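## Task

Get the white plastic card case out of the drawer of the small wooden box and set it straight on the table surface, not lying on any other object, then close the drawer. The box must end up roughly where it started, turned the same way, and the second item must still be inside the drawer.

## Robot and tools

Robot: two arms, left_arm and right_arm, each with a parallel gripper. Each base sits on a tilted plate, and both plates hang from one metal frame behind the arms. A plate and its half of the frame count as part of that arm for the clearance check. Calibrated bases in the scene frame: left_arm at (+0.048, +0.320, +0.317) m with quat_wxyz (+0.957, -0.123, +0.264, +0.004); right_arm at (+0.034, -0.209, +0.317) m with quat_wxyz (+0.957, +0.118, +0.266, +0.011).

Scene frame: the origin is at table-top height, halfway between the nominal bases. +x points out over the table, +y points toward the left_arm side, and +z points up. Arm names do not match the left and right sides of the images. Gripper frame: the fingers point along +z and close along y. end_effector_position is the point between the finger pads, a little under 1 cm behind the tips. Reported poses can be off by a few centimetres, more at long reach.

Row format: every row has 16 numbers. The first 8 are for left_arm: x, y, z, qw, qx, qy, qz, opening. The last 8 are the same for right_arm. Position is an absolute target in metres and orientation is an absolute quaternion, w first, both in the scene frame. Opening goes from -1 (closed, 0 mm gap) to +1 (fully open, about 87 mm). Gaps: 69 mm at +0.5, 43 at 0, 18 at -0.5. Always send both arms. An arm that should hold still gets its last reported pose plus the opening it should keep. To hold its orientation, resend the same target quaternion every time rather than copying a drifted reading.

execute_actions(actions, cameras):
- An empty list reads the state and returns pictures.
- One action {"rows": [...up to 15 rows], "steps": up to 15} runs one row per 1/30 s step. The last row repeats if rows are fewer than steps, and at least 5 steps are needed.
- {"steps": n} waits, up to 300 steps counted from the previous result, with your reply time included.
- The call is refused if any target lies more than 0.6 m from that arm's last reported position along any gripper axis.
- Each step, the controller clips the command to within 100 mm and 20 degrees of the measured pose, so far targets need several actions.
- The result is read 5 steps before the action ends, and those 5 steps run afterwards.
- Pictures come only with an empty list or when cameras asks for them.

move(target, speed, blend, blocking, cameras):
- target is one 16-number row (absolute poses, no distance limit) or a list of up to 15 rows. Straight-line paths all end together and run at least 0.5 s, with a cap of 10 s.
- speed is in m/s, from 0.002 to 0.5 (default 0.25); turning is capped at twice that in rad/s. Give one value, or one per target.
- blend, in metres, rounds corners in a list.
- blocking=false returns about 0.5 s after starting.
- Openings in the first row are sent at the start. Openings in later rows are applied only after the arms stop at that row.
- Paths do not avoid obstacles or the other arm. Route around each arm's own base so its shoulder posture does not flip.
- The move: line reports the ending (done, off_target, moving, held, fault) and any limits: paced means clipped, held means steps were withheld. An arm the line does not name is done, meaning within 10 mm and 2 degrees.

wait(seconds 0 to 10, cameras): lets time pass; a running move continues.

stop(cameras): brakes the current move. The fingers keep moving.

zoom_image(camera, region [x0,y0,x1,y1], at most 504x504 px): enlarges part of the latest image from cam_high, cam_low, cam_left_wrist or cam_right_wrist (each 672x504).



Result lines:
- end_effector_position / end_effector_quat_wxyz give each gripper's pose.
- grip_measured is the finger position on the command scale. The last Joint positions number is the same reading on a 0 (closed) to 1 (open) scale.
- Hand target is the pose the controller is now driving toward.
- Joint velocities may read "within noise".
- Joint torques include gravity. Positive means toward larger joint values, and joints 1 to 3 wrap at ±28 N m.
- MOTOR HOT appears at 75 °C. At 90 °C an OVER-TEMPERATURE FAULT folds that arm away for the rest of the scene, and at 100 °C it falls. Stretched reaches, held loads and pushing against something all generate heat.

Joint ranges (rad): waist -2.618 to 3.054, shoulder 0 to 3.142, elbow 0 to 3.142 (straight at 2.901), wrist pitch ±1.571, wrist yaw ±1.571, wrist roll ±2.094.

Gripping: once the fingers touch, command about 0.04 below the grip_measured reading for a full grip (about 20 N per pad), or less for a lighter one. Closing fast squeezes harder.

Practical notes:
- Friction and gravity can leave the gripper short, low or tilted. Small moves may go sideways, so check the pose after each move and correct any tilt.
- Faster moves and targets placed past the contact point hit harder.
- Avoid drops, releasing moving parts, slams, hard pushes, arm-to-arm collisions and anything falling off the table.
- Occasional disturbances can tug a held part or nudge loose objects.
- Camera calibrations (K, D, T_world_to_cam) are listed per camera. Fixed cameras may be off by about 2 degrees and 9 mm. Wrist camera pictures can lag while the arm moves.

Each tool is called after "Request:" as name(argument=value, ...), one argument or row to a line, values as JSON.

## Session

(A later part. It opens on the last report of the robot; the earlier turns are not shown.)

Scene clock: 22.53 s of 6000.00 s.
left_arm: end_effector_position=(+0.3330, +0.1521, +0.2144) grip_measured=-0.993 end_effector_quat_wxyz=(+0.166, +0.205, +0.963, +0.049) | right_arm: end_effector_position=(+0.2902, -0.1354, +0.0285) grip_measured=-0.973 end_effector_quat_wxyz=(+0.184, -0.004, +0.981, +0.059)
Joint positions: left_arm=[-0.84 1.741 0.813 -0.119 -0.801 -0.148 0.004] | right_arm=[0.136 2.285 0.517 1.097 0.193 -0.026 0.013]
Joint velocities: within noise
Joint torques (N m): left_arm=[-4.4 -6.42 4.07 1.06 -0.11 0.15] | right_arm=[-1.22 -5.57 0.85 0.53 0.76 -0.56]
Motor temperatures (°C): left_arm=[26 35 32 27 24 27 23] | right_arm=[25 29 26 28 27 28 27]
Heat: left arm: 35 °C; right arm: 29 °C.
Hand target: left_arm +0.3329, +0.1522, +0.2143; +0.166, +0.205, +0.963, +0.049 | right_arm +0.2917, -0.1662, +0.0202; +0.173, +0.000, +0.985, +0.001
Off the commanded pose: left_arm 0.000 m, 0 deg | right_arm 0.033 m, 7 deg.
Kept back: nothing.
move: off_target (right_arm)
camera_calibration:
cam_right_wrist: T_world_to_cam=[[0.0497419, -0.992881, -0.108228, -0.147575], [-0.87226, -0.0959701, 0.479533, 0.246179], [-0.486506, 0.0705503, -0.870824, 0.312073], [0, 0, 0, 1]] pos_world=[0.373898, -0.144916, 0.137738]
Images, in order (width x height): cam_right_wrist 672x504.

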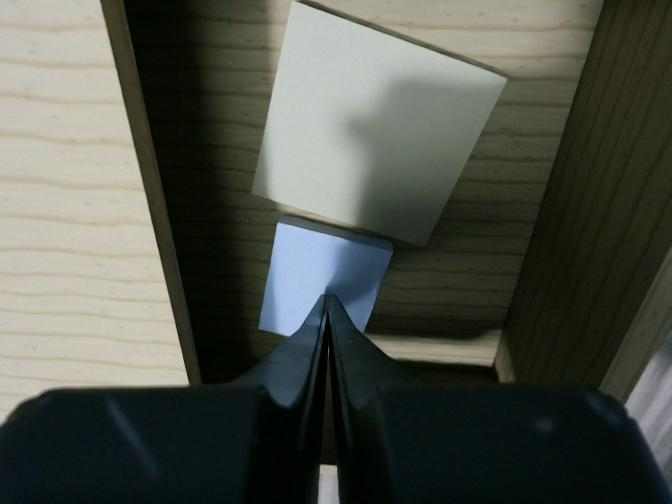

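Request:
move(
  target=[0.3330,0.1521,0.2144,0.166,0.205,0.963,0.049,-1,0.293,-0.170,0.024,0.1736,0,0.9848,0,-1],
  speed=0.04,
  cameras=["cam_right_wrist","cam_high"],
)

Scene clock: 23.47 s of 6000.00 s.
left_arm: end_effector_position=(+0.3330, +0.1521, +0.2144) grip_measured=-0.993 end_effector_quat_wxyz=(+0.166, +0.205, +0.963, +0.049) | right_arm: end_effector_position=(+0.2926, -0.1417, +0.0291) grip_measured=-0.973 end_effector_quat_wxyz=(+0.184, -0.003, +0.981, +0.055)
Joint positions: left_arm=[-0.84 1.741 0.813 -0.119 -0.801 -0.148 0.004] | right_arm=[0.118 2.27 0.517 1.086 0.188 -0.036 0.013]
Joint velocities: within noise
Joint torques (N m): left_arm=[-4.41 -6.43 4.01 1.07 -0.11 0.15] | right_arm=[-0.21 -6.69 -0.61 0.55 0.74 -0.54]
Motor temperatures (°C): left_arm=[26 35 32 27 24 27 23] | right_arm=[25 29 26 28 27 28 27]
Heat: left arm: 35 °C; right arm: 29 °C.
Hand target: left_arm +0.3329, +0.1522, +0.2143; +0.166, +0.205, +0.963, +0.049 | right_arm +0.2921, -0.1691, +0.0252; +0.174, +0.000, +0.985, +0.001
Off the commanded pose: left_arm 0.000 m, 0 deg | right_arm 0.029 m, 6 deg.
Kept back: nothing.
move: off_target (right_arm)
camera_calibration:
cam_right_wrist: T_world_to_cam=[[0.0452718, -0.993907, -0.100499, -0.152917], [-0.872516, -0.0883316, 0.480534, 0.248484], [-0.486483, 0.0659322, -0.871199, 0.313446], [0, 0, 0, 1]] pos_world=[0.376216, -0.150703, 0.138301]
Images, in order (width x height): cam_high 672x504, cam_right_wrist 672x504.

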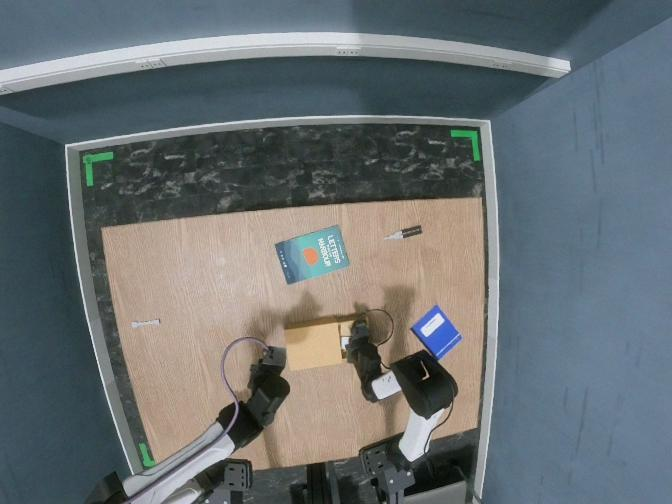

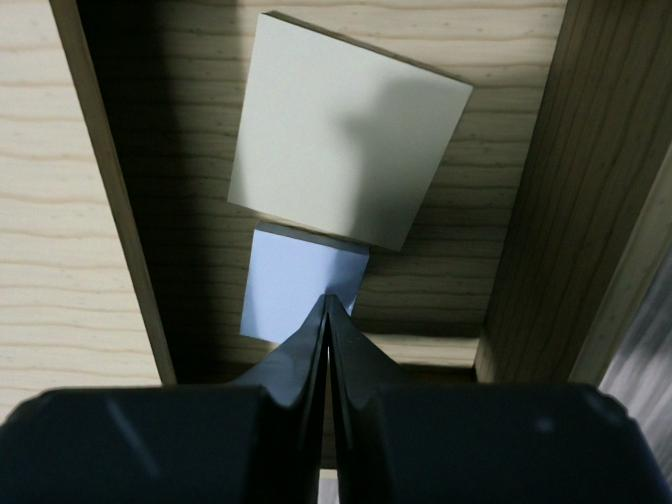

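Request:
move(
  target=[
    [0.3330,0.1521,0.2144,0.166,0.205,0.963,0.049,-1,0.295,-0.150,0.10,0.1736,0,0.9848,0,-1],
    [0.3330,0.1521,0.2144,0.166,0.205,0.963,0.049,-1,0.290,-0.150,0.12,0.2386,-0.5806,0.7567,0.1831,-1],
  ],
  speed=[0.2,0.4],
  blend=0.02,
)

Scene clock: 30.00 s of 6000.00 s.
left_arm: end_effector_position=(+0.3330, +0.1521, +0.2144) grip_measured=-0.993 end_effector_quat_wxyz=(+0.166, +0.205, +0.963, +0.049) | right_arm: end_effector_position=(+0.2810, -0.1480, +0.1148) grip_measured=-0.973 end_effector_quat_wxyz=(+0.226, -0.579, +0.760, +0.188)
Joint positions: left_arm=[-0.84 1.741 0.813 -0.119 -0.801 -0.148 0.004] | right_arm=[0.003 1.709 0.378 0.417 -0.35 -1.336 0.013]
Joint velocities: within noise
Joint torques (N m): left_arm=[-4.41 -6.46 4.05 1.05 -0.11 0.15] | right_arm=[1.01 -7.3 1.09 0.26 -0.52 -0.29]
Motor temperatures (°C): left_arm=[27 36 32 27 24 26 23] | right_arm=[25 30 26 28 27 28 27]
Heat: left arm: 36 °C; right arm: 30 °C.
Hand target: left_arm +0.3329, +0.1522, +0.2143; +0.166, +0.205, +0.963, +0.049 | right_arm +0.2900, -0.1499, +0.1198; +0.239, -0.581, +0.757, +0.183
Off the commanded pose: left_arm 0.000 m, 0 deg | right_arm 0.011 m, 2 deg.
Kept back: nothing.
move: off_target (right_arm)
camera_calibration:
cam_left_wrist: T_world_to_cam=[[-0.375787, -0.909914, -0.175615, 0.299192], [-0.827287, 0.243999, 0.506025, 0.154576], [-0.417589, 0.335441, -0.844451, 0.410032], [0, 0, 0, 1]] pos_world=[0.411537, 0.096981, 0.320575]
cam_right_wrist: T_world_to_cam=[[0.970475, -0.240814, -0.0136863, -0.308509], [-0.227605, -0.933073, 0.278515, -0.0864661], [-0.0798406, -0.267177, -0.960334, 0.229568], [0, 0, 0, 1]] pos_world=[0.298049, -0.0936375, 0.240321]

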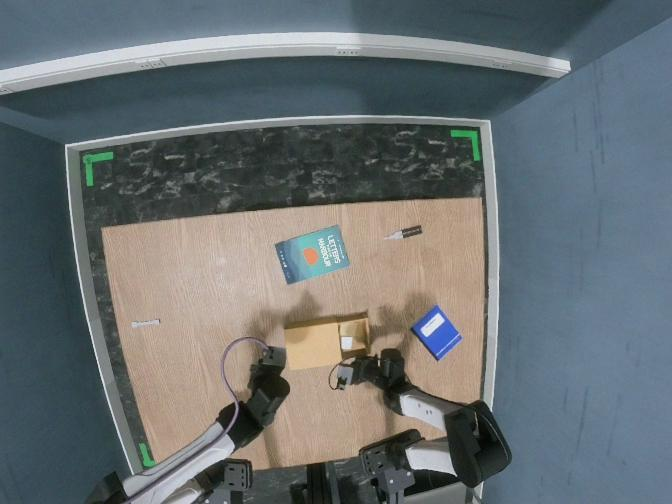

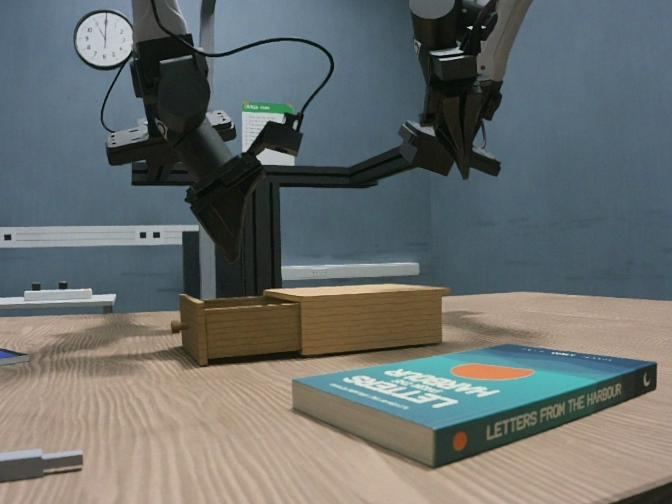

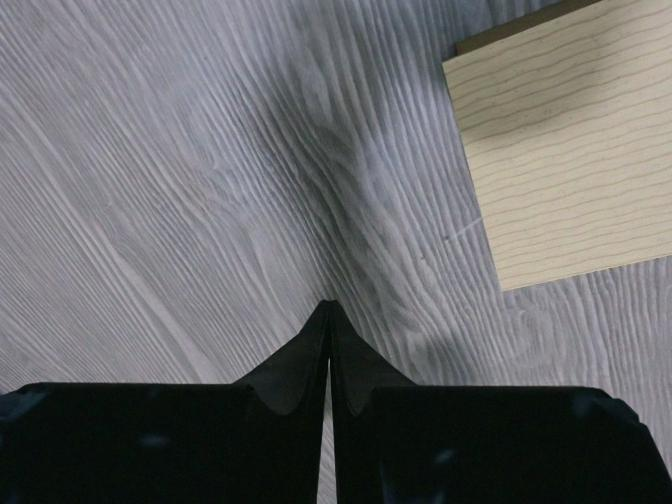

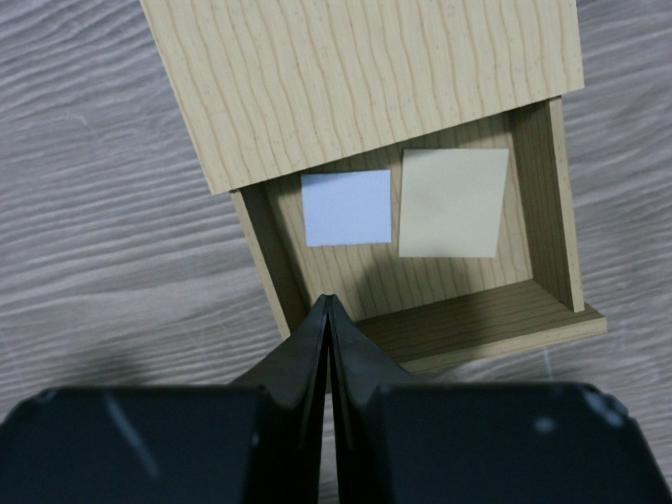

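Request:
zoom_image(
  camera="cam_low",
  region=[160, 160, 320, 280],
)

Scaled by 3.150 from the camera's 672x504 image, which has a finer 960x720 frame.

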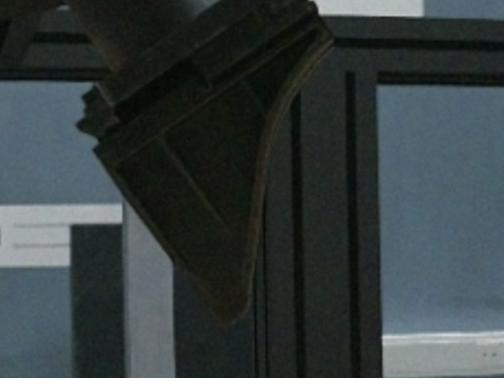

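Request:
move(
  target=[
    [0.3330,0.1521,0.2144,0.166,0.205,0.963,0.049,-1,0.274,-0.154,0.112,0.1261,0.0338,0.9576,0.2566,-1],
    [0.3330,0.1521,0.2144,0.166,0.205,0.963,0.049,-1,0.287,-0.126,0.058,0.1261,0.0338,0.9576,0.2566,-1],
  ],
  speed=[0.45,0.12],
)

Scene clock: 36.57 s of 6000.00 s.
left_arm: end_effector_position=(+0.3330, +0.1521, +0.2144) grip_measured=-0.993 end_effector_quat_wxyz=(+0.166, +0.205, +0.963, +0.049) | right_arm: end_effector_position=(+0.2861, -0.1285, +0.0609) grip_measured=-0.973 end_effector_quat_wxyz=(+0.124, +0.033, +0.957, +0.259)
Joint positions: left_arm=[-0.84 1.741 0.813 -0.119 -0.801 -0.148 0.004] | right_arm=[-0.085 2.084 0.522 0.765 -0.354 -0.03 0.013]
Joint velocities: within noise
Joint torques (N m): left_arm=[-4.4 -6.42 4.07 1.07 -0.1 0.15] | right_arm=[2.97 -4.67 -0.44 0.72 -0.21 -0.07]
Motor temperatures (°C): left_arm=[27 37 32 27 24 26 23] | right_arm=[25 30 26 28 27 28 27]
Heat: left arm: 37 °C; right arm: 30 °C.
Hand target: left_arm +0.3329, +0.1522, +0.2143; +0.166, +0.205, +0.963, +0.049 | right_arm +0.2869, -0.1260, +0.0582; +0.126, +0.034, +0.958, +0.257
Off the commanded pose: left_arm 0.000 m, 0 deg | right_arm 0.004 m, 0 deg.
Kept back: nothing.
move: done
camera_calibration:
cam_left_wrist: T_world_to_cam=[[-0.375787, -0.909914, -0.175615, 0.299192], [-0.827287, 0.243999, 0.506025, 0.154576], [-0.417589, 0.335441, -0.844451, 0.410032], [0, 0, 0, 1]] pos_world=[0.411537, 0.096981, 0.320575]
cam_right_wrist: T_world_to_cam=[[0.021777, -0.865782, -0.499947, -0.0887928], [-0.813132, -0.306282, 0.494983, 0.182861], [-0.581672, 0.395744, -0.710665, 0.397023], [0, 0, 0, 1]] pos_world=[0.381561, -0.177988, 0.147245]

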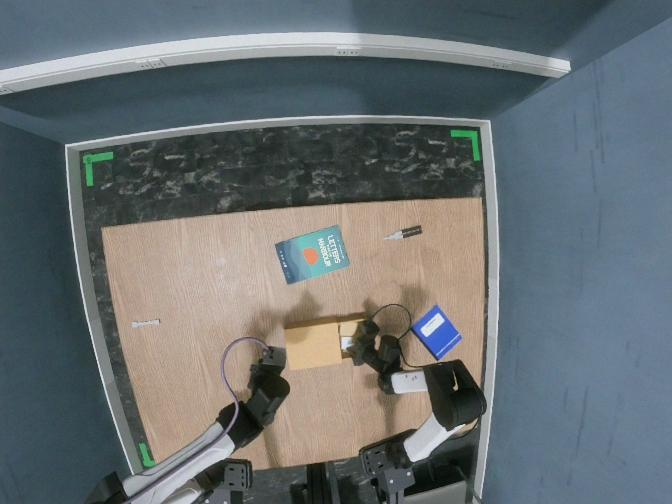

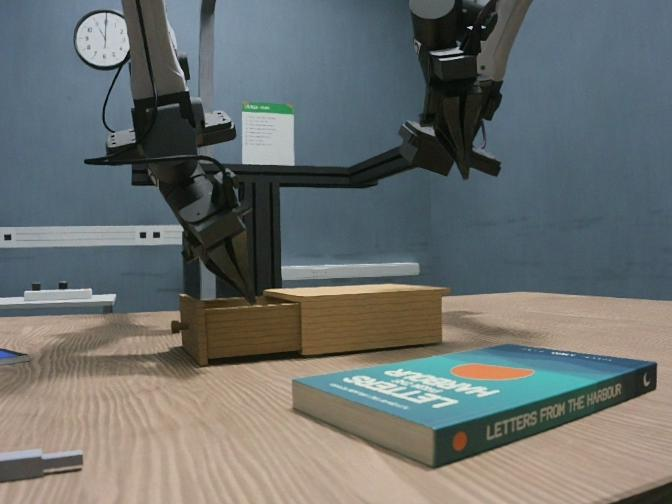

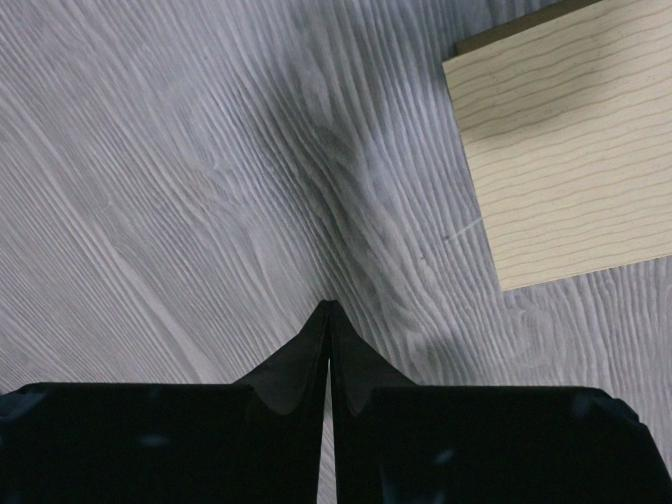

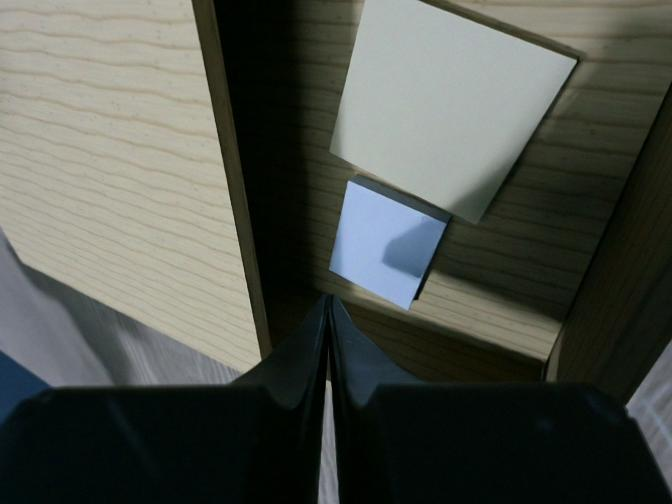

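Request:
move(
  target=[0.3330,0.1521,0.2144,0.166,0.205,0.963,0.049,-1,0.299,-0.100,0.018,0.1261,0.0338,0.9576,0.2566,-1],
  speed=0.08,
  cameras=["cam_right_wrist","cam_low"],
)

Scene clock: 37.80 s of 6000.00 s.
left_arm: end_effector_position=(+0.3330, +0.1521, +0.2144) grip_measured=-0.993 end_effector_quat_wxyz=(+0.166, +0.205, +0.963, +0.049) | right_arm: end_effector_position=(+0.2971, -0.1010, +0.0236) grip_measured=-0.973 end_effector_quat_wxyz=(+0.121, +0.034, +0.956, +0.264)
Joint positions: left_arm=[-0.84 1.741 0.813 -0.119 -0.801 -0.148 0.004] | right_arm=[-0.02 2.278 0.669 0.822 -0.32 0.021 0.013]
Joint velocities: within noise
Joint torques (N m): left_arm=[-4.41 -6.42 4 1.08 -0.12 0.14] | right_arm=[3.45 -4.36 -0.01 0.86 -0.11 -0.2]
Motor temperatures (°C): left_arm=[27 37 32 27 24 26 23] | right_arm=[25 30 26 28 27 28 27]
Heat: left arm: 37 °C; right arm: 30 °C.
Hand target: left_arm +0.3329, +0.1522, +0.2143; +0.166, +0.205, +0.963, +0.049 | right_arm +0.2989, -0.1001, +0.0182; +0.126, +0.034, +0.958, +0.257
Off the commanded pose: left_arm 0.000 m, 0 deg | right_arm 0.006 m, 1 deg.
Kept back: nothing.
move: done
camera_calibration:
cam_right_wrist: T_world_to_cam=[[0.0198862, -0.859642, -0.510509, -0.0824664], [-0.809952, -0.31321, 0.495861, 0.216991], [-0.586159, 0.403627, -0.702497, 0.368012], [0, 0, 0, 1]] pos_world=[0.393106, -0.151467, 0.10883]
Images, in order (width x height): cam_low 672x504, cam_right_wrist 672x504.

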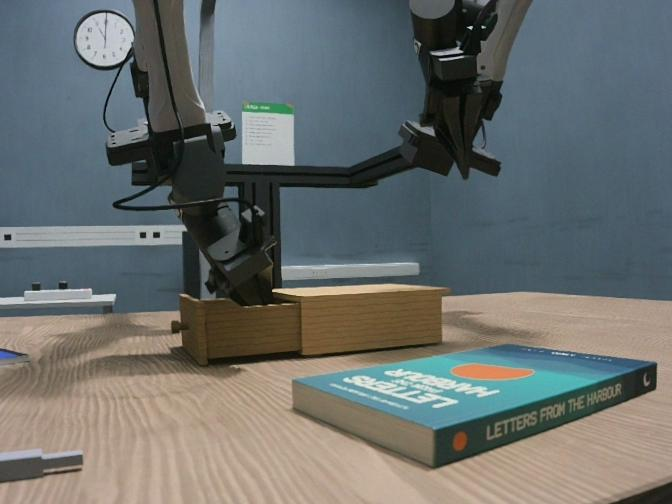

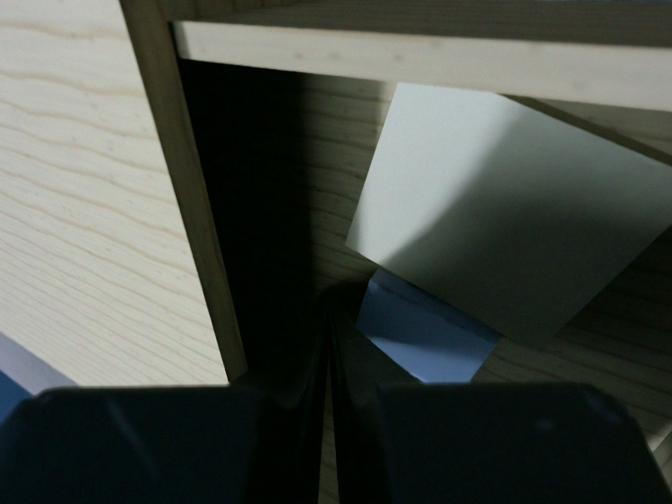

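Request:
move(
  target=[
    [0.3330,0.1521,0.2144,0.166,0.205,0.963,0.049,-1,0.298,-0.100,0.013,0.1261,0.0338,0.9576,0.2566,-1],
    [0.3330,0.1521,0.2144,0.166,0.205,0.963,0.049,-1,0.298,-0.131,0.013,0.1261,0.0338,0.9576,0.2566,-1],
  ],
  speed=0.06,
  blend=0.003,
  cameras=["cam_right_wrist","cam_high"],
)

Scene clock: 38.90 s of 6000.00 s.
left_arm: end_effector_position=(+0.3330, +0.1521, +0.2144) grip_measured=-0.993 end_effector_quat_wxyz=(+0.166, +0.205, +0.963, +0.049) | right_arm: end_effector_position=(+0.2960, -0.1138, +0.0228) grip_measured=-0.973 end_effector_quat_wxyz=(+0.125, +0.039, +0.947, +0.293)
Joint positions: left_arm=[-0.84 1.741 0.813 -0.119 -0.801 -0.148 0.004] | right_arm=[-0.098 2.288 0.674 0.817 -0.432 -0.018 0.013]
Joint velocities: within noise
Joint torques (N m): left_arm=[-4.38 -6.46 3.99 1.07 -0.11 0.15] | right_arm=[0.34 -6.42 -0.25 0.43 0.3 -0.53]
Motor temperatures (°C): left_arm=[27 37 32 27 24 26 23] | right_arm=[25 30 26 28 27 28 27]
Heat: left arm: 37 °C; right arm: 30 °C.
Hand target: left_arm +0.3329, +0.1522, +0.2143; +0.166, +0.205, +0.963, +0.049 | right_arm +0.2976, -0.1310, +0.0139; +0.126, +0.034, +0.958, +0.257
Off the commanded pose: left_arm 0.000 m, 0 deg | right_arm 0.020 m, 4 deg.
Kept back: nothing.
move: off_target (right_arm); blend cut to 0.0027 m at target 1
camera_calibration:
cam_right_wrist: T_world_to_cam=[[0.0192218, -0.827619, -0.56096, -0.088841], [-0.816397, -0.336882, 0.469049, 0.212349], [-0.577172, 0.44895, -0.682141, 0.373904], [0, 0, 0, 1]] pos_world=[0.390875, -0.169854, 0.105617]
Images, in order (width x height): cam_high 672x504, cam_right_wrist 672x504.

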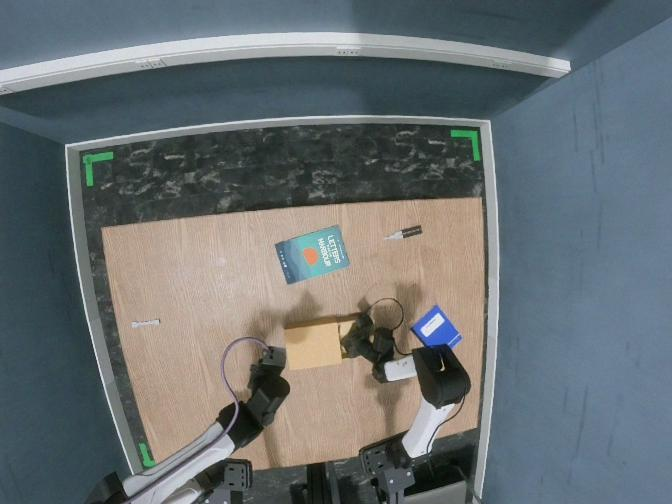

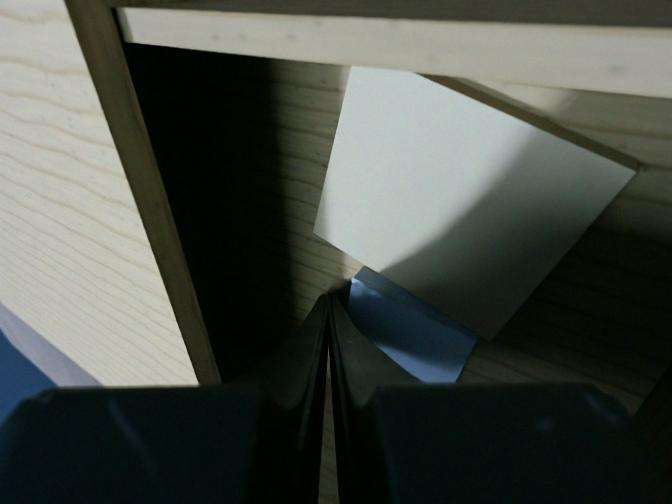

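Request:
move(
  target=[0.3330,0.1521,0.2144,0.166,0.205,0.963,0.049,-1,0.298,-0.150,0.015,0.1261,0.0338,0.9576,0.2566,-1],
  speed=0.05,
  cameras=["cam_right_wrist","cam_high"],
)

Scene clock: 39.87 s of 6000.00 s.
left_arm: end_effector_position=(+0.3330, +0.1521, +0.2144) grip_measured=-0.993 end_effector_quat_wxyz=(+0.166, +0.205, +0.963, +0.049) | right_arm: end_effector_position=(+0.2896, -0.1280, +0.0219) grip_measured=-0.973 end_effector_quat_wxyz=(+0.118, +0.040, +0.946, +0.298)
Joint positions: left_arm=[-0.84 1.741 0.813 -0.119 -0.801 -0.148 0.004] | right_arm=[-0.154 2.28 0.674 0.773 -0.48 -0.063 0.013]
Joint velocities: within noise
Joint torques (N m): left_arm=[-4.38 -6.43 4.03 1.07 -0.12 0.15] | right_arm=[-0.54 -8.14 -0.43 0.34 0.3 -0.59]
Motor temperatures (°C): left_arm=[27 37 32 27 24 26 23] | right_arm=[25 30 26 28 27 28 27]
Heat: left arm: 37 °C; right arm: 30 °C.
Hand target: left_arm +0.3329, +0.1522, +0.2143; +0.166, +0.205, +0.963, +0.049 | right_arm +0.2975, -0.1499, +0.0159; +0.126, +0.035, +0.957, +0.257
Off the commanded pose: left_arm 0.000 m, 0 deg | right_arm 0.025 m, 5 deg.
Kept back: nothing.
move: off_target (right_arm)
camera_calibration:
cam_right_wrist: T_world_to_cam=[[0.0148789, -0.820911, -0.570863, -0.0986348], [-0.808225, -0.346007, 0.476499, 0.199035], [-0.588685, 0.454296, -0.668629, 0.379702], [0, 0, 0, 1]] pos_world=[0.385858, -0.1846, 0.102733]
Images, in order (width x height): cam_high 672x504, cam_right_wrist 672x504.

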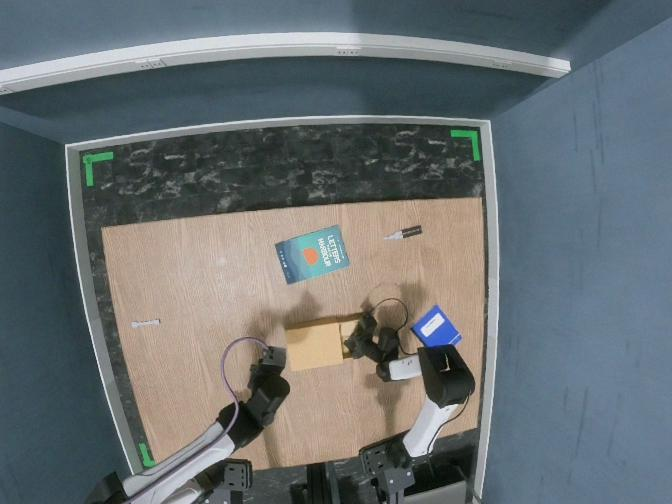

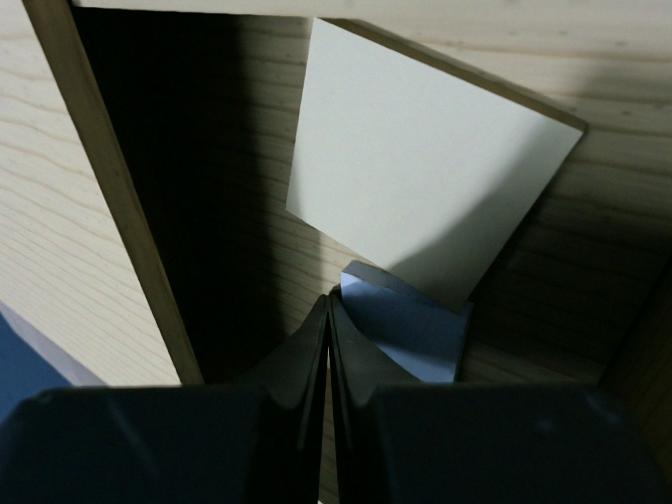

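Request:
move(
  target=[0.3330,0.1521,0.2144,0.166,0.205,0.963,0.049,-1,0.295,-0.164,0.016,0.1261,0.0338,0.9576,0.2566,-1],
  speed=0.05,
  cameras=["cam_right_wrist"],
)

Scene clock: 40.83 s of 6000.00 s.
left_arm: end_effector_position=(+0.3330, +0.1521, +0.2144) grip_measured=-0.993 end_effector_quat_wxyz=(+0.166, +0.205, +0.963, +0.049) | right_arm: end_effector_position=(+0.2859, -0.1423, +0.0214) grip_measured=-0.973 end_effector_quat_wxyz=(+0.114, +0.041, +0.947, +0.297)
Joint positions: left_arm=[-0.84 1.741 0.813 -0.119 -0.801 -0.148 0.004] | right_arm=[-0.202 2.267 0.674 0.734 -0.508 -0.104 0.013]
Joint velocities: within noise
Joint torques (N m): left_arm=[-4.38 -6.38 4 1.07 -0.11 0.14] | right_arm=[-0.62 -8.31 -0.88 0.38 0.24 -0.57]
Motor temperatures (°C): left_arm=[27 37 32 27 24 26 23] | right_arm=[25 30 26 28 27 28 27]
Heat: left arm: 37 °C; right arm: 30 °C.
Hand target: left_arm +0.3329, +0.1522, +0.2143; +0.166, +0.205, +0.963, +0.049 | right_arm +0.2945, -0.1638, +0.0167; +0.126, +0.035, +0.958, +0.257
Off the commanded pose: left_arm 0.000 m, 0 deg | right_arm 0.024 m, 5 deg.
Kept back: nothing.
move: off_target (right_arm)
camera_calibration:
cam_right_wrist: T_world_to_cam=[[0.0105075, -0.822546, -0.568601, -0.109666], [-0.804632, -0.34456, 0.483576, 0.190315], [-0.593681, 0.452434, -0.665467, 0.384836], [0, 0, 0, 1]] pos_world=[0.382755, -0.198744, 0.101708]
Images, in order (width x height): cam_right_wrist 672x504.

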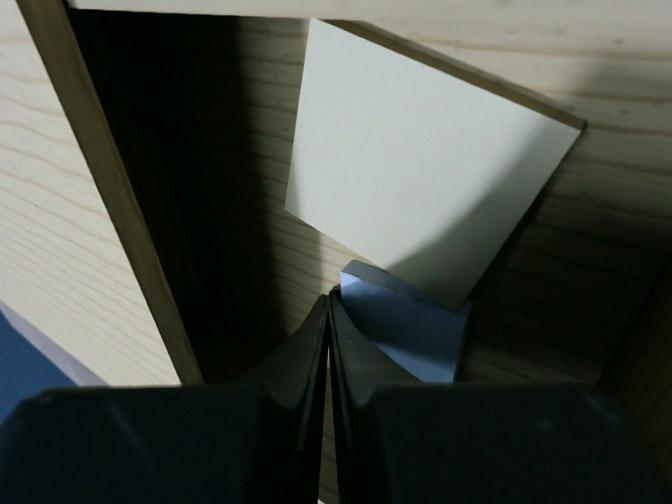

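Request:
move(
  target=[
    [0.3330,0.1521,0.2144,0.166,0.205,0.963,0.049,-1,0.286,-0.142,0.05,0.1261,0.0338,0.9576,0.2566,-1],
    [0.3330,0.1521,0.2144,0.166,0.205,0.963,0.049,-1,0.300,-0.165,0.11,0.1736,0,0.9848,0,-1],
  ],
  speed=[0.15,0.4],
  blend=0.01,
)

Request:
zoom_image(
  camera="cam_high",
  region=[270, 300, 380, 390],
)

Scene clock: 42.83 s of 6000.00 s.
left_arm: end_effector_position=(+0.3330, +0.1521, +0.2144) grip_measured=-0.993 end_effector_quat_wxyz=(+0.166, +0.205, +0.963, +0.049) | right_arm: end_effector_position=(+0.2906, -0.1661, +0.1040) grip_measured=-0.973 end_effector_quat_wxyz=(+0.161, -0.006, +0.987, +0.002)
Joint positions: left_arm=[-0.84 1.741 0.813 -0.119 -0.801 -0.148 0.004] | right_arm=[0.192 1.811 0.378 0.703 0.349 0.002 0.013]
Joint velocities: within noise
Joint torques (N m): left_arm=[-4.4 -6.41 4.01 1.06 -0.12 0.15] | right_arm=[3.64 -7.46 1.01 0.71 0.11 -0.03]
Motor temperatures (°C): left_arm=[27 37 32 27 24 26 23] | right_arm=[25 30 26 28 27 28 27]
Heat: left arm: 37 °C; right arm: 30 °C.
Hand target: left_arm +0.3329, +0.1522, +0.2143; +0.166, +0.205, +0.963, +0.049 | right_arm +0.2999, -0.1650, +0.1098; +0.174, +0.000, +0.985, +0.000
Off the commanded pose: left_arm 0.000 m, 0 deg | right_arm 0.011 m, 2 deg.
Kept back: nothing.
move: off_target (right_arm)
camera_calibration:
cam_left_wrist: T_world_to_cam=[[-0.375787, -0.909914, -0.175615, 0.299192], [-0.827287, 0.243999, 0.506025, 0.154576], [-0.417589, 0.335441, -0.844451, 0.410032], [0, 0, 0, 1]] pos_world=[0.411537, 0.096981, 0.320575]
cam_right_wrist: T_world_to_cam=[[0.0330062, -0.999449, 0.00364374, -0.177746], [-0.849183, -0.0261209, 0.527452, 0.207303], [-0.527066, -0.0205034, -0.849577, 0.374582], [0, 0, 0, 1]] pos_world=[0.379334, -0.164553, 0.209541]

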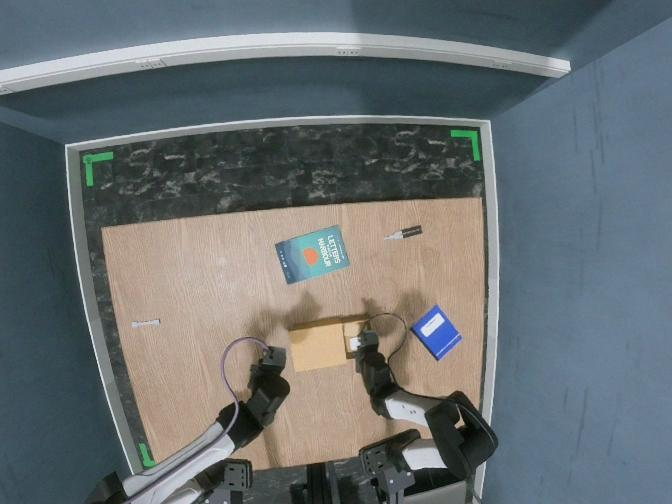

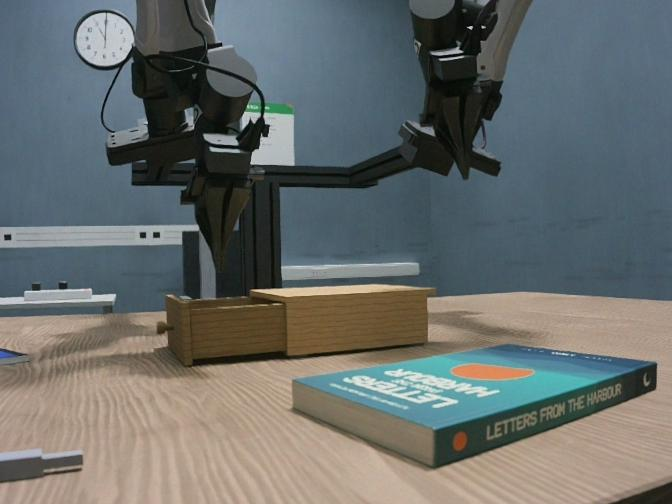

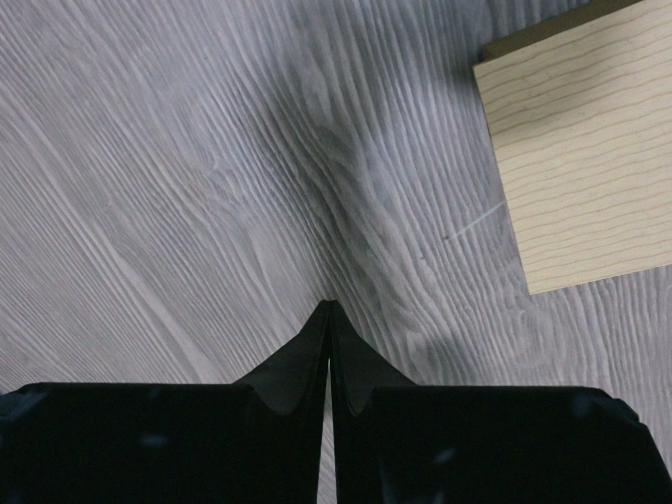

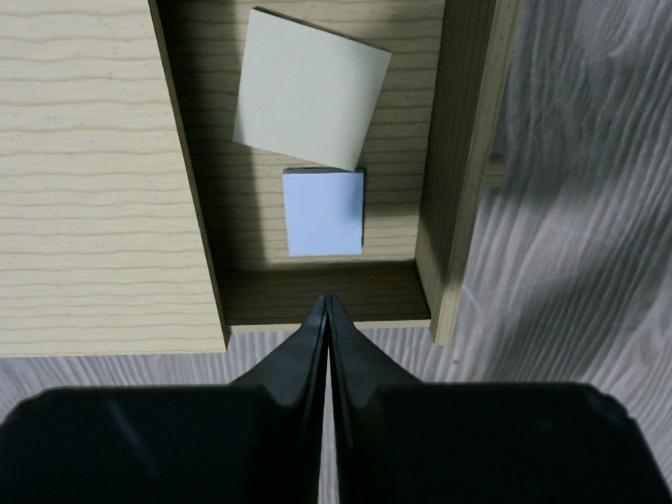

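Scaled by 4.582 from the camera's 672x504 image, which has a finer 960x720 frame.

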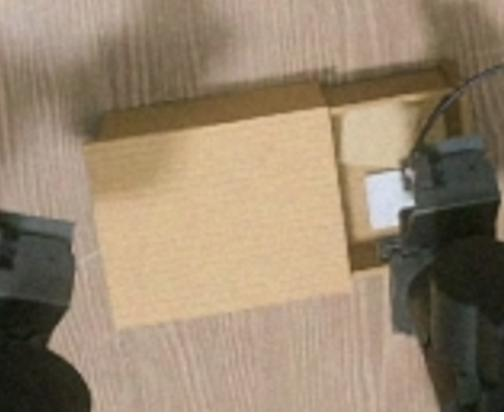

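Request:
move(
  target=[
    [0.3330,0.1521,0.2144,0.166,0.205,0.963,0.049,-1,0.291,-0.163,0.09,0.1730,-0.0126,0.9844,0.0288,0.07],
    [0.3330,0.1521,0.2144,0.166,0.205,0.963,0.049,-1,0.291,-0.163,0.045,0.1730,-0.0126,0.9844,0.0288,0.07],
  ],
  speed=[0.1,0.12],
  blend=0.005,
  cameras=["cam_right_wrist","cam_low"],
)

Scene clock: 45.83 s of 6000.00 s.
left_arm: end_effector_position=(+0.3330, +0.1521, +0.2144) grip_measured=-0.993 end_effector_quat_wxyz=(+0.166, +0.205, +0.963, +0.049) | right_arm: end_effector_position=(+0.2901, -0.1622, +0.0483) grip_measured=+0.070 end_effector_quat_wxyz=(+0.170, -0.011, +0.985, +0.027)
Joint positions: left_arm=[-0.84 1.741 0.813 -0.119 -0.801 -0.148 0.004] | right_arm=[0.103 2.139 0.464 0.981 0.23 -0.065 0.535]
Joint velocities: within noise
Joint torques (N m): left_arm=[-4.38 -6.48 4.04 1.07 -0.12 0.15] | right_arm=[1.88 -4.23 -0.72 0.98 -0.19 -0.25]
Motor temperatures (°C): left_arm=[27 38 33 28 24 26 23] | right_arm=[25 30 26 28 27 28 27]
Heat: left arm: 38 °C; right arm: 30 °C.
Hand target: left_arm +0.3329, +0.1522, +0.2143; +0.166, +0.205, +0.963, +0.049 | right_arm +0.2910, -0.1630, +0.0451; +0.173, -0.013, +0.984, +0.029
Off the commanded pose: left_arm 0.000 m, 0 deg | right_arm 0.004 m, 0 deg.
Kept back: nothing.
move: done
camera_calibration:
cam_right_wrist: T_world_to_cam=[[0.0509552, -0.997753, -0.0435015, -0.176328], [-0.857699, -0.0660337, 0.509895, 0.233135], [-0.511622, 0.0113294, -0.859136, 0.328187], [0, 0, 0, 1]] pos_world=[0.376852, -0.164255, 0.155413]
Images, in order (width x height): cam_low 672x504, cam_right_wrist 672x504.

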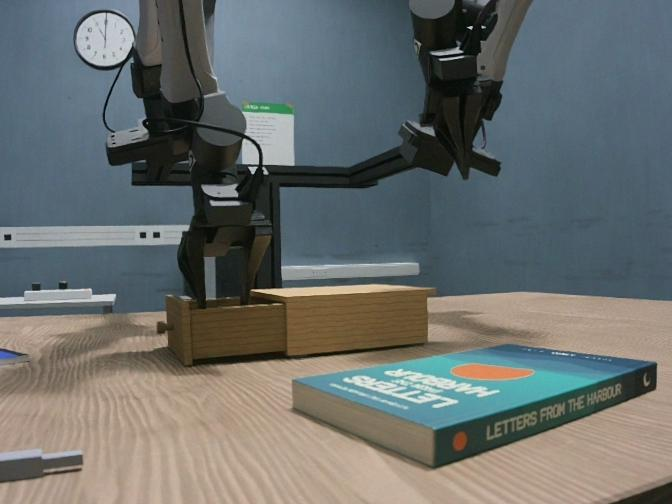

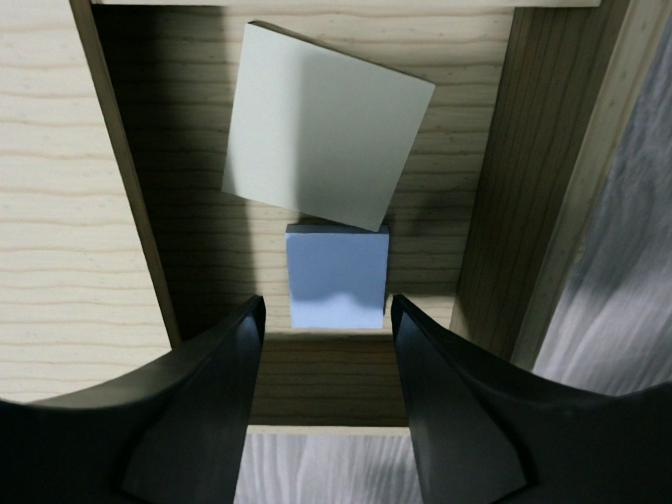

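Request:
move(
  target=[0.3330,0.1521,0.2144,0.166,0.205,0.963,0.049,-1,0.2895,-0.1636,0.015,0.1730,-0.0126,0.9844,0.0288,0.07],
  speed=0.08,
  cameras=["cam_right_wrist"],
)

Scene clock: 46.80 s of 6000.00 s.
left_arm: end_effector_position=(+0.3330, +0.1521, +0.2144) grip_measured=-0.993 end_effector_quat_wxyz=(+0.166, +0.205, +0.963, +0.049) | right_arm: end_effector_position=(+0.2878, -0.1631, +0.0211) grip_measured=+0.070 end_effector_quat_wxyz=(+0.169, -0.011, +0.985, +0.025)
Joint positions: left_arm=[-0.84 1.741 0.813 -0.119 -0.801 -0.148 0.004] | right_arm=[0.074 2.278 0.53 1.057 0.211 -0.085 0.535]
Joint velocities: within noise
Joint torques (N m): left_arm=[-4.41 -6.46 4.04 1.07 -0.11 0.15] | right_arm=[1.68 -3.59 -0.02 1.07 -0.26 -0.27]
Motor temperatures (°C): left_arm=[27 38 33 28 24 26 23] | right_arm=[25 30 26 28 27 28 27]
Heat: left arm: 38 °C; right arm: 30 °C.
Hand target: left_arm +0.3329, +0.1522, +0.2143; +0.166, +0.205, +0.963, +0.049 | right_arm +0.2895, -0.1637, +0.0153; +0.173, -0.013, +0.984, +0.029
Off the commanded pose: left_arm 0.000 m, 0 deg | right_arm 0.006 m, 1 deg.
Kept back: nothing.
move: done
camera_calibration:
cam_right_wrist: T_world_to_cam=[[0.0503308, -0.997946, -0.0396255, -0.178137], [-0.857082, -0.0635266, 0.511248, 0.245222], [-0.512715, 0.00823081, -0.858519, 0.303521], [0, 0, 0, 1]] pos_world=[0.374761, -0.164692, 0.12815]
Images, in order (width x height): cam_right_wrist 672x504.

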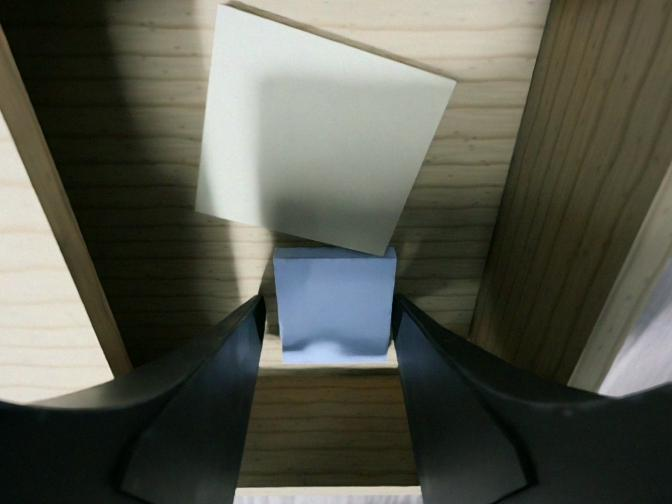

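Request:
execute_actions(
  actions=[
    {"rows":[[0.3330,0.1521,0.2144,0.166,0.205,0.963,0.049,-1,0.2895,-0.1636,0.015,0.1730,-0.0126,0.9844,0.0288,0.0],[0.3330,0.1521,0.2144,0.166,0.205,0.963,0.049,-1,0.2895,-0.1636,0.015,0.1730,-0.0126,0.9844,0.0288,-0.04],[0.3330,0.1521,0.2144,0.166,0.205,0.963,0.049,-1,0.2895,-0.1636,0.015,0.1730,-0.0126,0.9844,0.0288,-0.08],[0.3330,0.1521,0.2144,0.166,0.205,0.963,0.049,-1,0.2895,-0.1636,0.015,0.1730,-0.0126,0.9844,0.0288,-0.11],[0.3330,0.1521,0.2144,0.166,0.205,0.963,0.049,-1,0.2895,-0.1636,0.015,0.1730,-0.0126,0.9844,0.0288,-0.14],[0.3330,0.1521,0.2144,0.166,0.205,0.963,0.049,-1,0.2895,-0.1636,0.015,0.1730,-0.0126,0.9844,0.0288,-0.17],[0.3330,0.1521,0.2144,0.166,0.205,0.963,0.049,-1,0.2895,-0.1636,0.015,0.1730,-0.0126,0.9844,0.0288,-0.2]],"steps":15},
  ],
  cameras=["cam_right_wrist"],
)

Scene clock: 47.47 s of 6000.00 s.
left_arm: end_effector_position=(+0.3330, +0.1521, +0.2144) grip_measured=-0.993 end_effector_quat_wxyz=(+0.166, +0.205, +0.963, +0.049) | right_arm: end_effector_position=(+0.2887, -0.1632, +0.0212) grip_measured=-0.066 end_effector_quat_wxyz=(+0.171, -0.012, +0.985, +0.024)
Joint positions: left_arm=[-0.84 1.741 0.813 -0.119 -0.801 -0.148 0.004] | right_arm=[0.074 2.279 0.53 1.061 0.211 -0.088 0.467]
Joint velocities: within noise
Joint torques (N m): left_arm=[-4.42 -6.43 4 1.08 -0.11 0.16] | right_arm=[1.43 -3.69 -0.18 0.96 -0.26 -0.25]
Motor temperatures (°C): left_arm=[27 38 33 28 24 26 23] | right_arm=[25 30 26 28 27 28 27]
Heat: left arm: 38 °C; right arm: 30 °C.
Steps of this call (1-10: nothing new was sent; 11-20: this action's first 10). Readings (end_effector_position of left_arm | right_arm):
11: (+0.3330, +0.1521, +0.2144) | (+0.2880, -0.1631, +0.0211)
12: (+0.3330, +0.1521, +0.2144) | (+0.2882, -0.1631, +0.0212)
14: (+0.3330, +0.1521, +0.2144) | (+0.2886, -0.1632, +0.0212)
18: (+0.3330, +0.1521, +0.2144) | (+0.2887, -0.1632, +0.0212)
20: the state above
camera_calibration:
cam_right_wrist: T_world_to_cam=[[0.0523224, -0.997888, -0.0384921, -0.178906], [-0.858917, -0.0646318, 0.508019, 0.246332], [-0.509434, 0.00648078, -0.860485, 0.302878], [0, 0, 0, 1]] pos_world=[0.375236, -0.164571, 0.128594]
Images, in order (width x height): cam_right_wrist 672x504.

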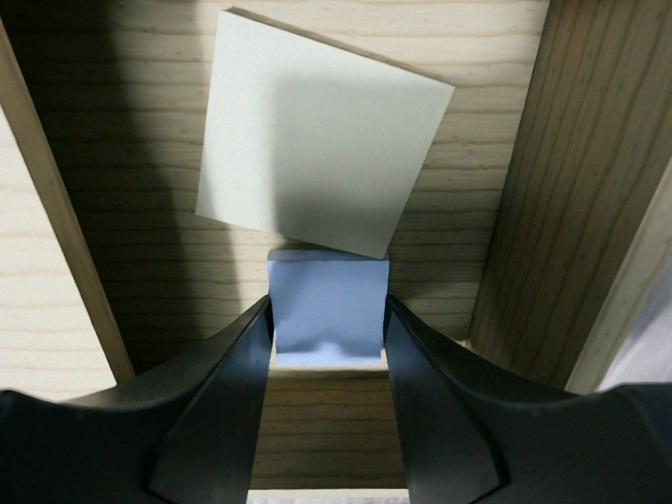

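Request:
move(
  target=[
    [0.333,0.150,0.19,0.2164,0,0.9763,0,-1,0.283,-0.164,0.045,0.1730,-0.0126,0.9844,0.0288,-0.22],
    [0.333,0.14,0.14,0.2164,0,0.9763,0,-1,0.288,-0.175,0.12,0.1730,-0.0126,0.9844,0.0288,-0.22],
    [0.333,0.12,0.09,0.2164,0,0.9763,0,-1,0.40,-0.36,0.11,0.1730,-0.0126,0.9844,0.0288,-0.22],
    [0.333,0.11,0.05,0.2164,0,0.9763,0,-1,0.41,-0.37,0.04,0.1730,-0.0126,0.9844,0.0288,-0.22],
  ],
  speed=[0.12,0.25,0.35,0.2],
  blend=[0.005,0.03,0.03,0],
)

Scene clock: 51.93 s of 6000.00 s.
left_arm: end_effector_position=(+0.3324, +0.1095, +0.0550) grip_measured=-0.993 end_effector_quat_wxyz=(+0.219, +0.000, +0.976, +0.003) | right_arm: end_effector_position=(+0.4075, -0.3674, +0.0424) grip_measured=-0.066 end_effector_quat_wxyz=(+0.168, -0.009, +0.985, +0.027)
Joint positions: left_arm=[-0.65 2.374 0.861 0.736 -0.703 -0.277 0.004] | right_arm=[-0.465 2.009 1.051 0.263 -0.211 -0.421 0.467]
Joint velocities: within noise
Joint torques (N m): left_arm=[-4.27 -6.84 1.76 1.44 0.06 0.25] | right_arm=[-0.59 -7.51 4.21 0.79 -0.25 -0.3]
Motor temperatures (°C): left_arm=[27 38 32 28 24 26 23] | right_arm=[25 31 26 28 27 28 27]
Heat: left arm: 38 °C; right arm: 31 °C.
Hand target: left_arm +0.3329, +0.1101, +0.0501; +0.216, +0.000, +0.976, +0.000 | right_arm +0.4099, -0.3699, +0.0400; +0.173, -0.013, +0.984, +0.029
Off your previous action's commanded pose at its last step (step 5 of this call): left_arm 0.000 m, 0 deg | right_arm 0.006 m, 1 deg.
Off the commanded pose: left_arm 0.005 m, 0 deg | right_arm 0.004 m, 1 deg.
Kept back: nothing.
move: done
camera_calibration:
cam_left_wrist: T_world_to_cam=[[0.00442324, -0.999808, -0.0190945, 0.107095], [-0.917874, -0.0116371, 0.396702, 0.309206], [-0.396848, 0.0157717, -0.917749, 0.321502], [0, 0, 0, 1]] pos_world=[0.410926, 0.105603, 0.174441]
cam_right_wrist: T_world_to_cam=[[0.0461948, -0.997907, -0.0452496, -0.385269], [-0.856456, -0.0628803, 0.512375, 0.323839], [-0.514148, 0.0150853, -0.857569, 0.387892], [0, 0, 0, 1]] pos_world=[0.494585, -0.369951, 0.149283]

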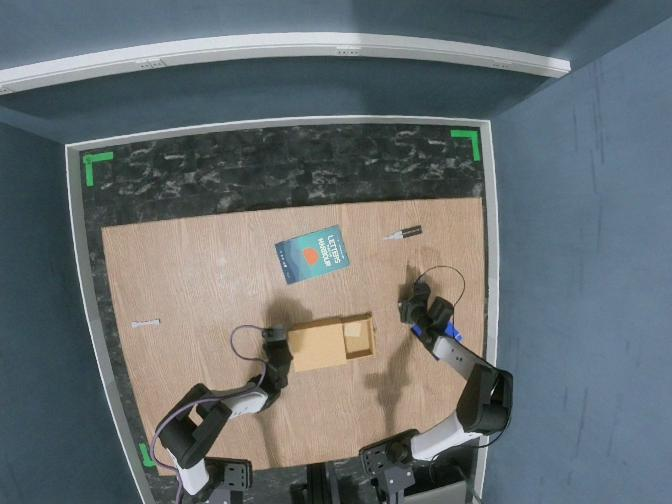

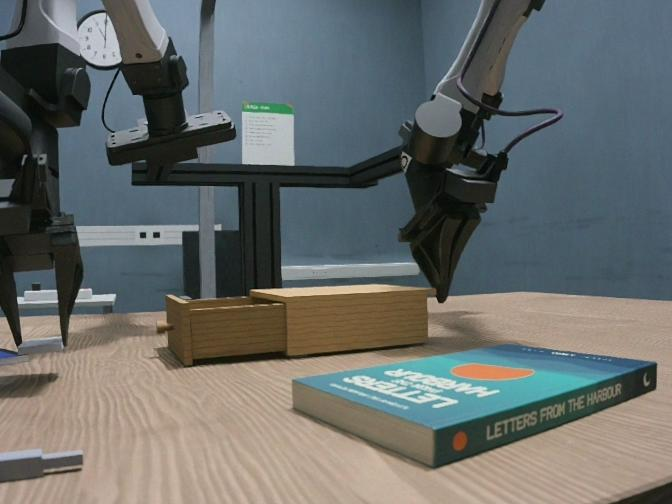

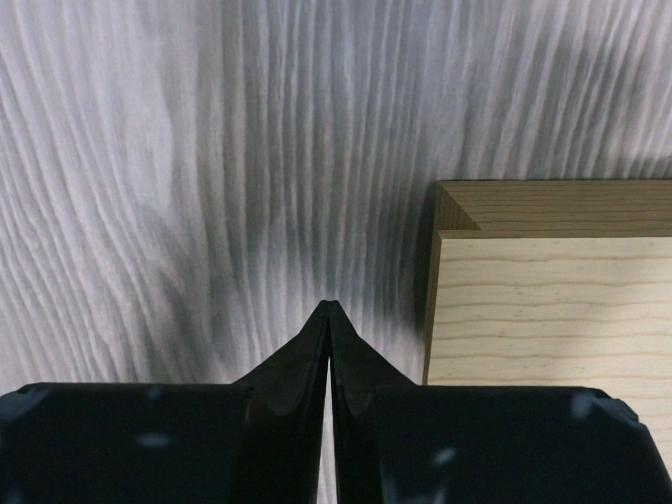

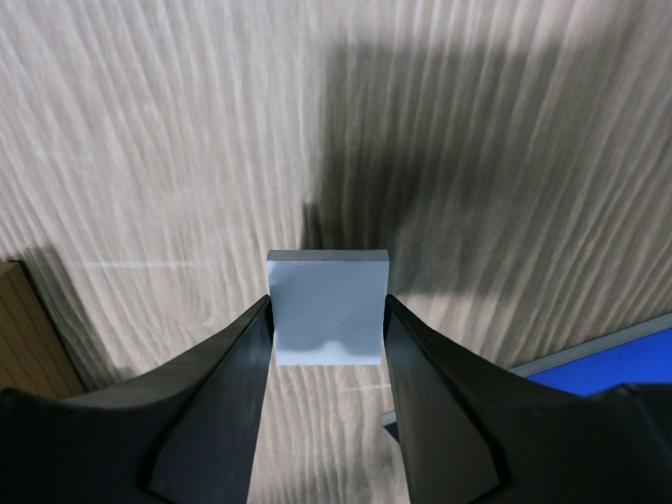

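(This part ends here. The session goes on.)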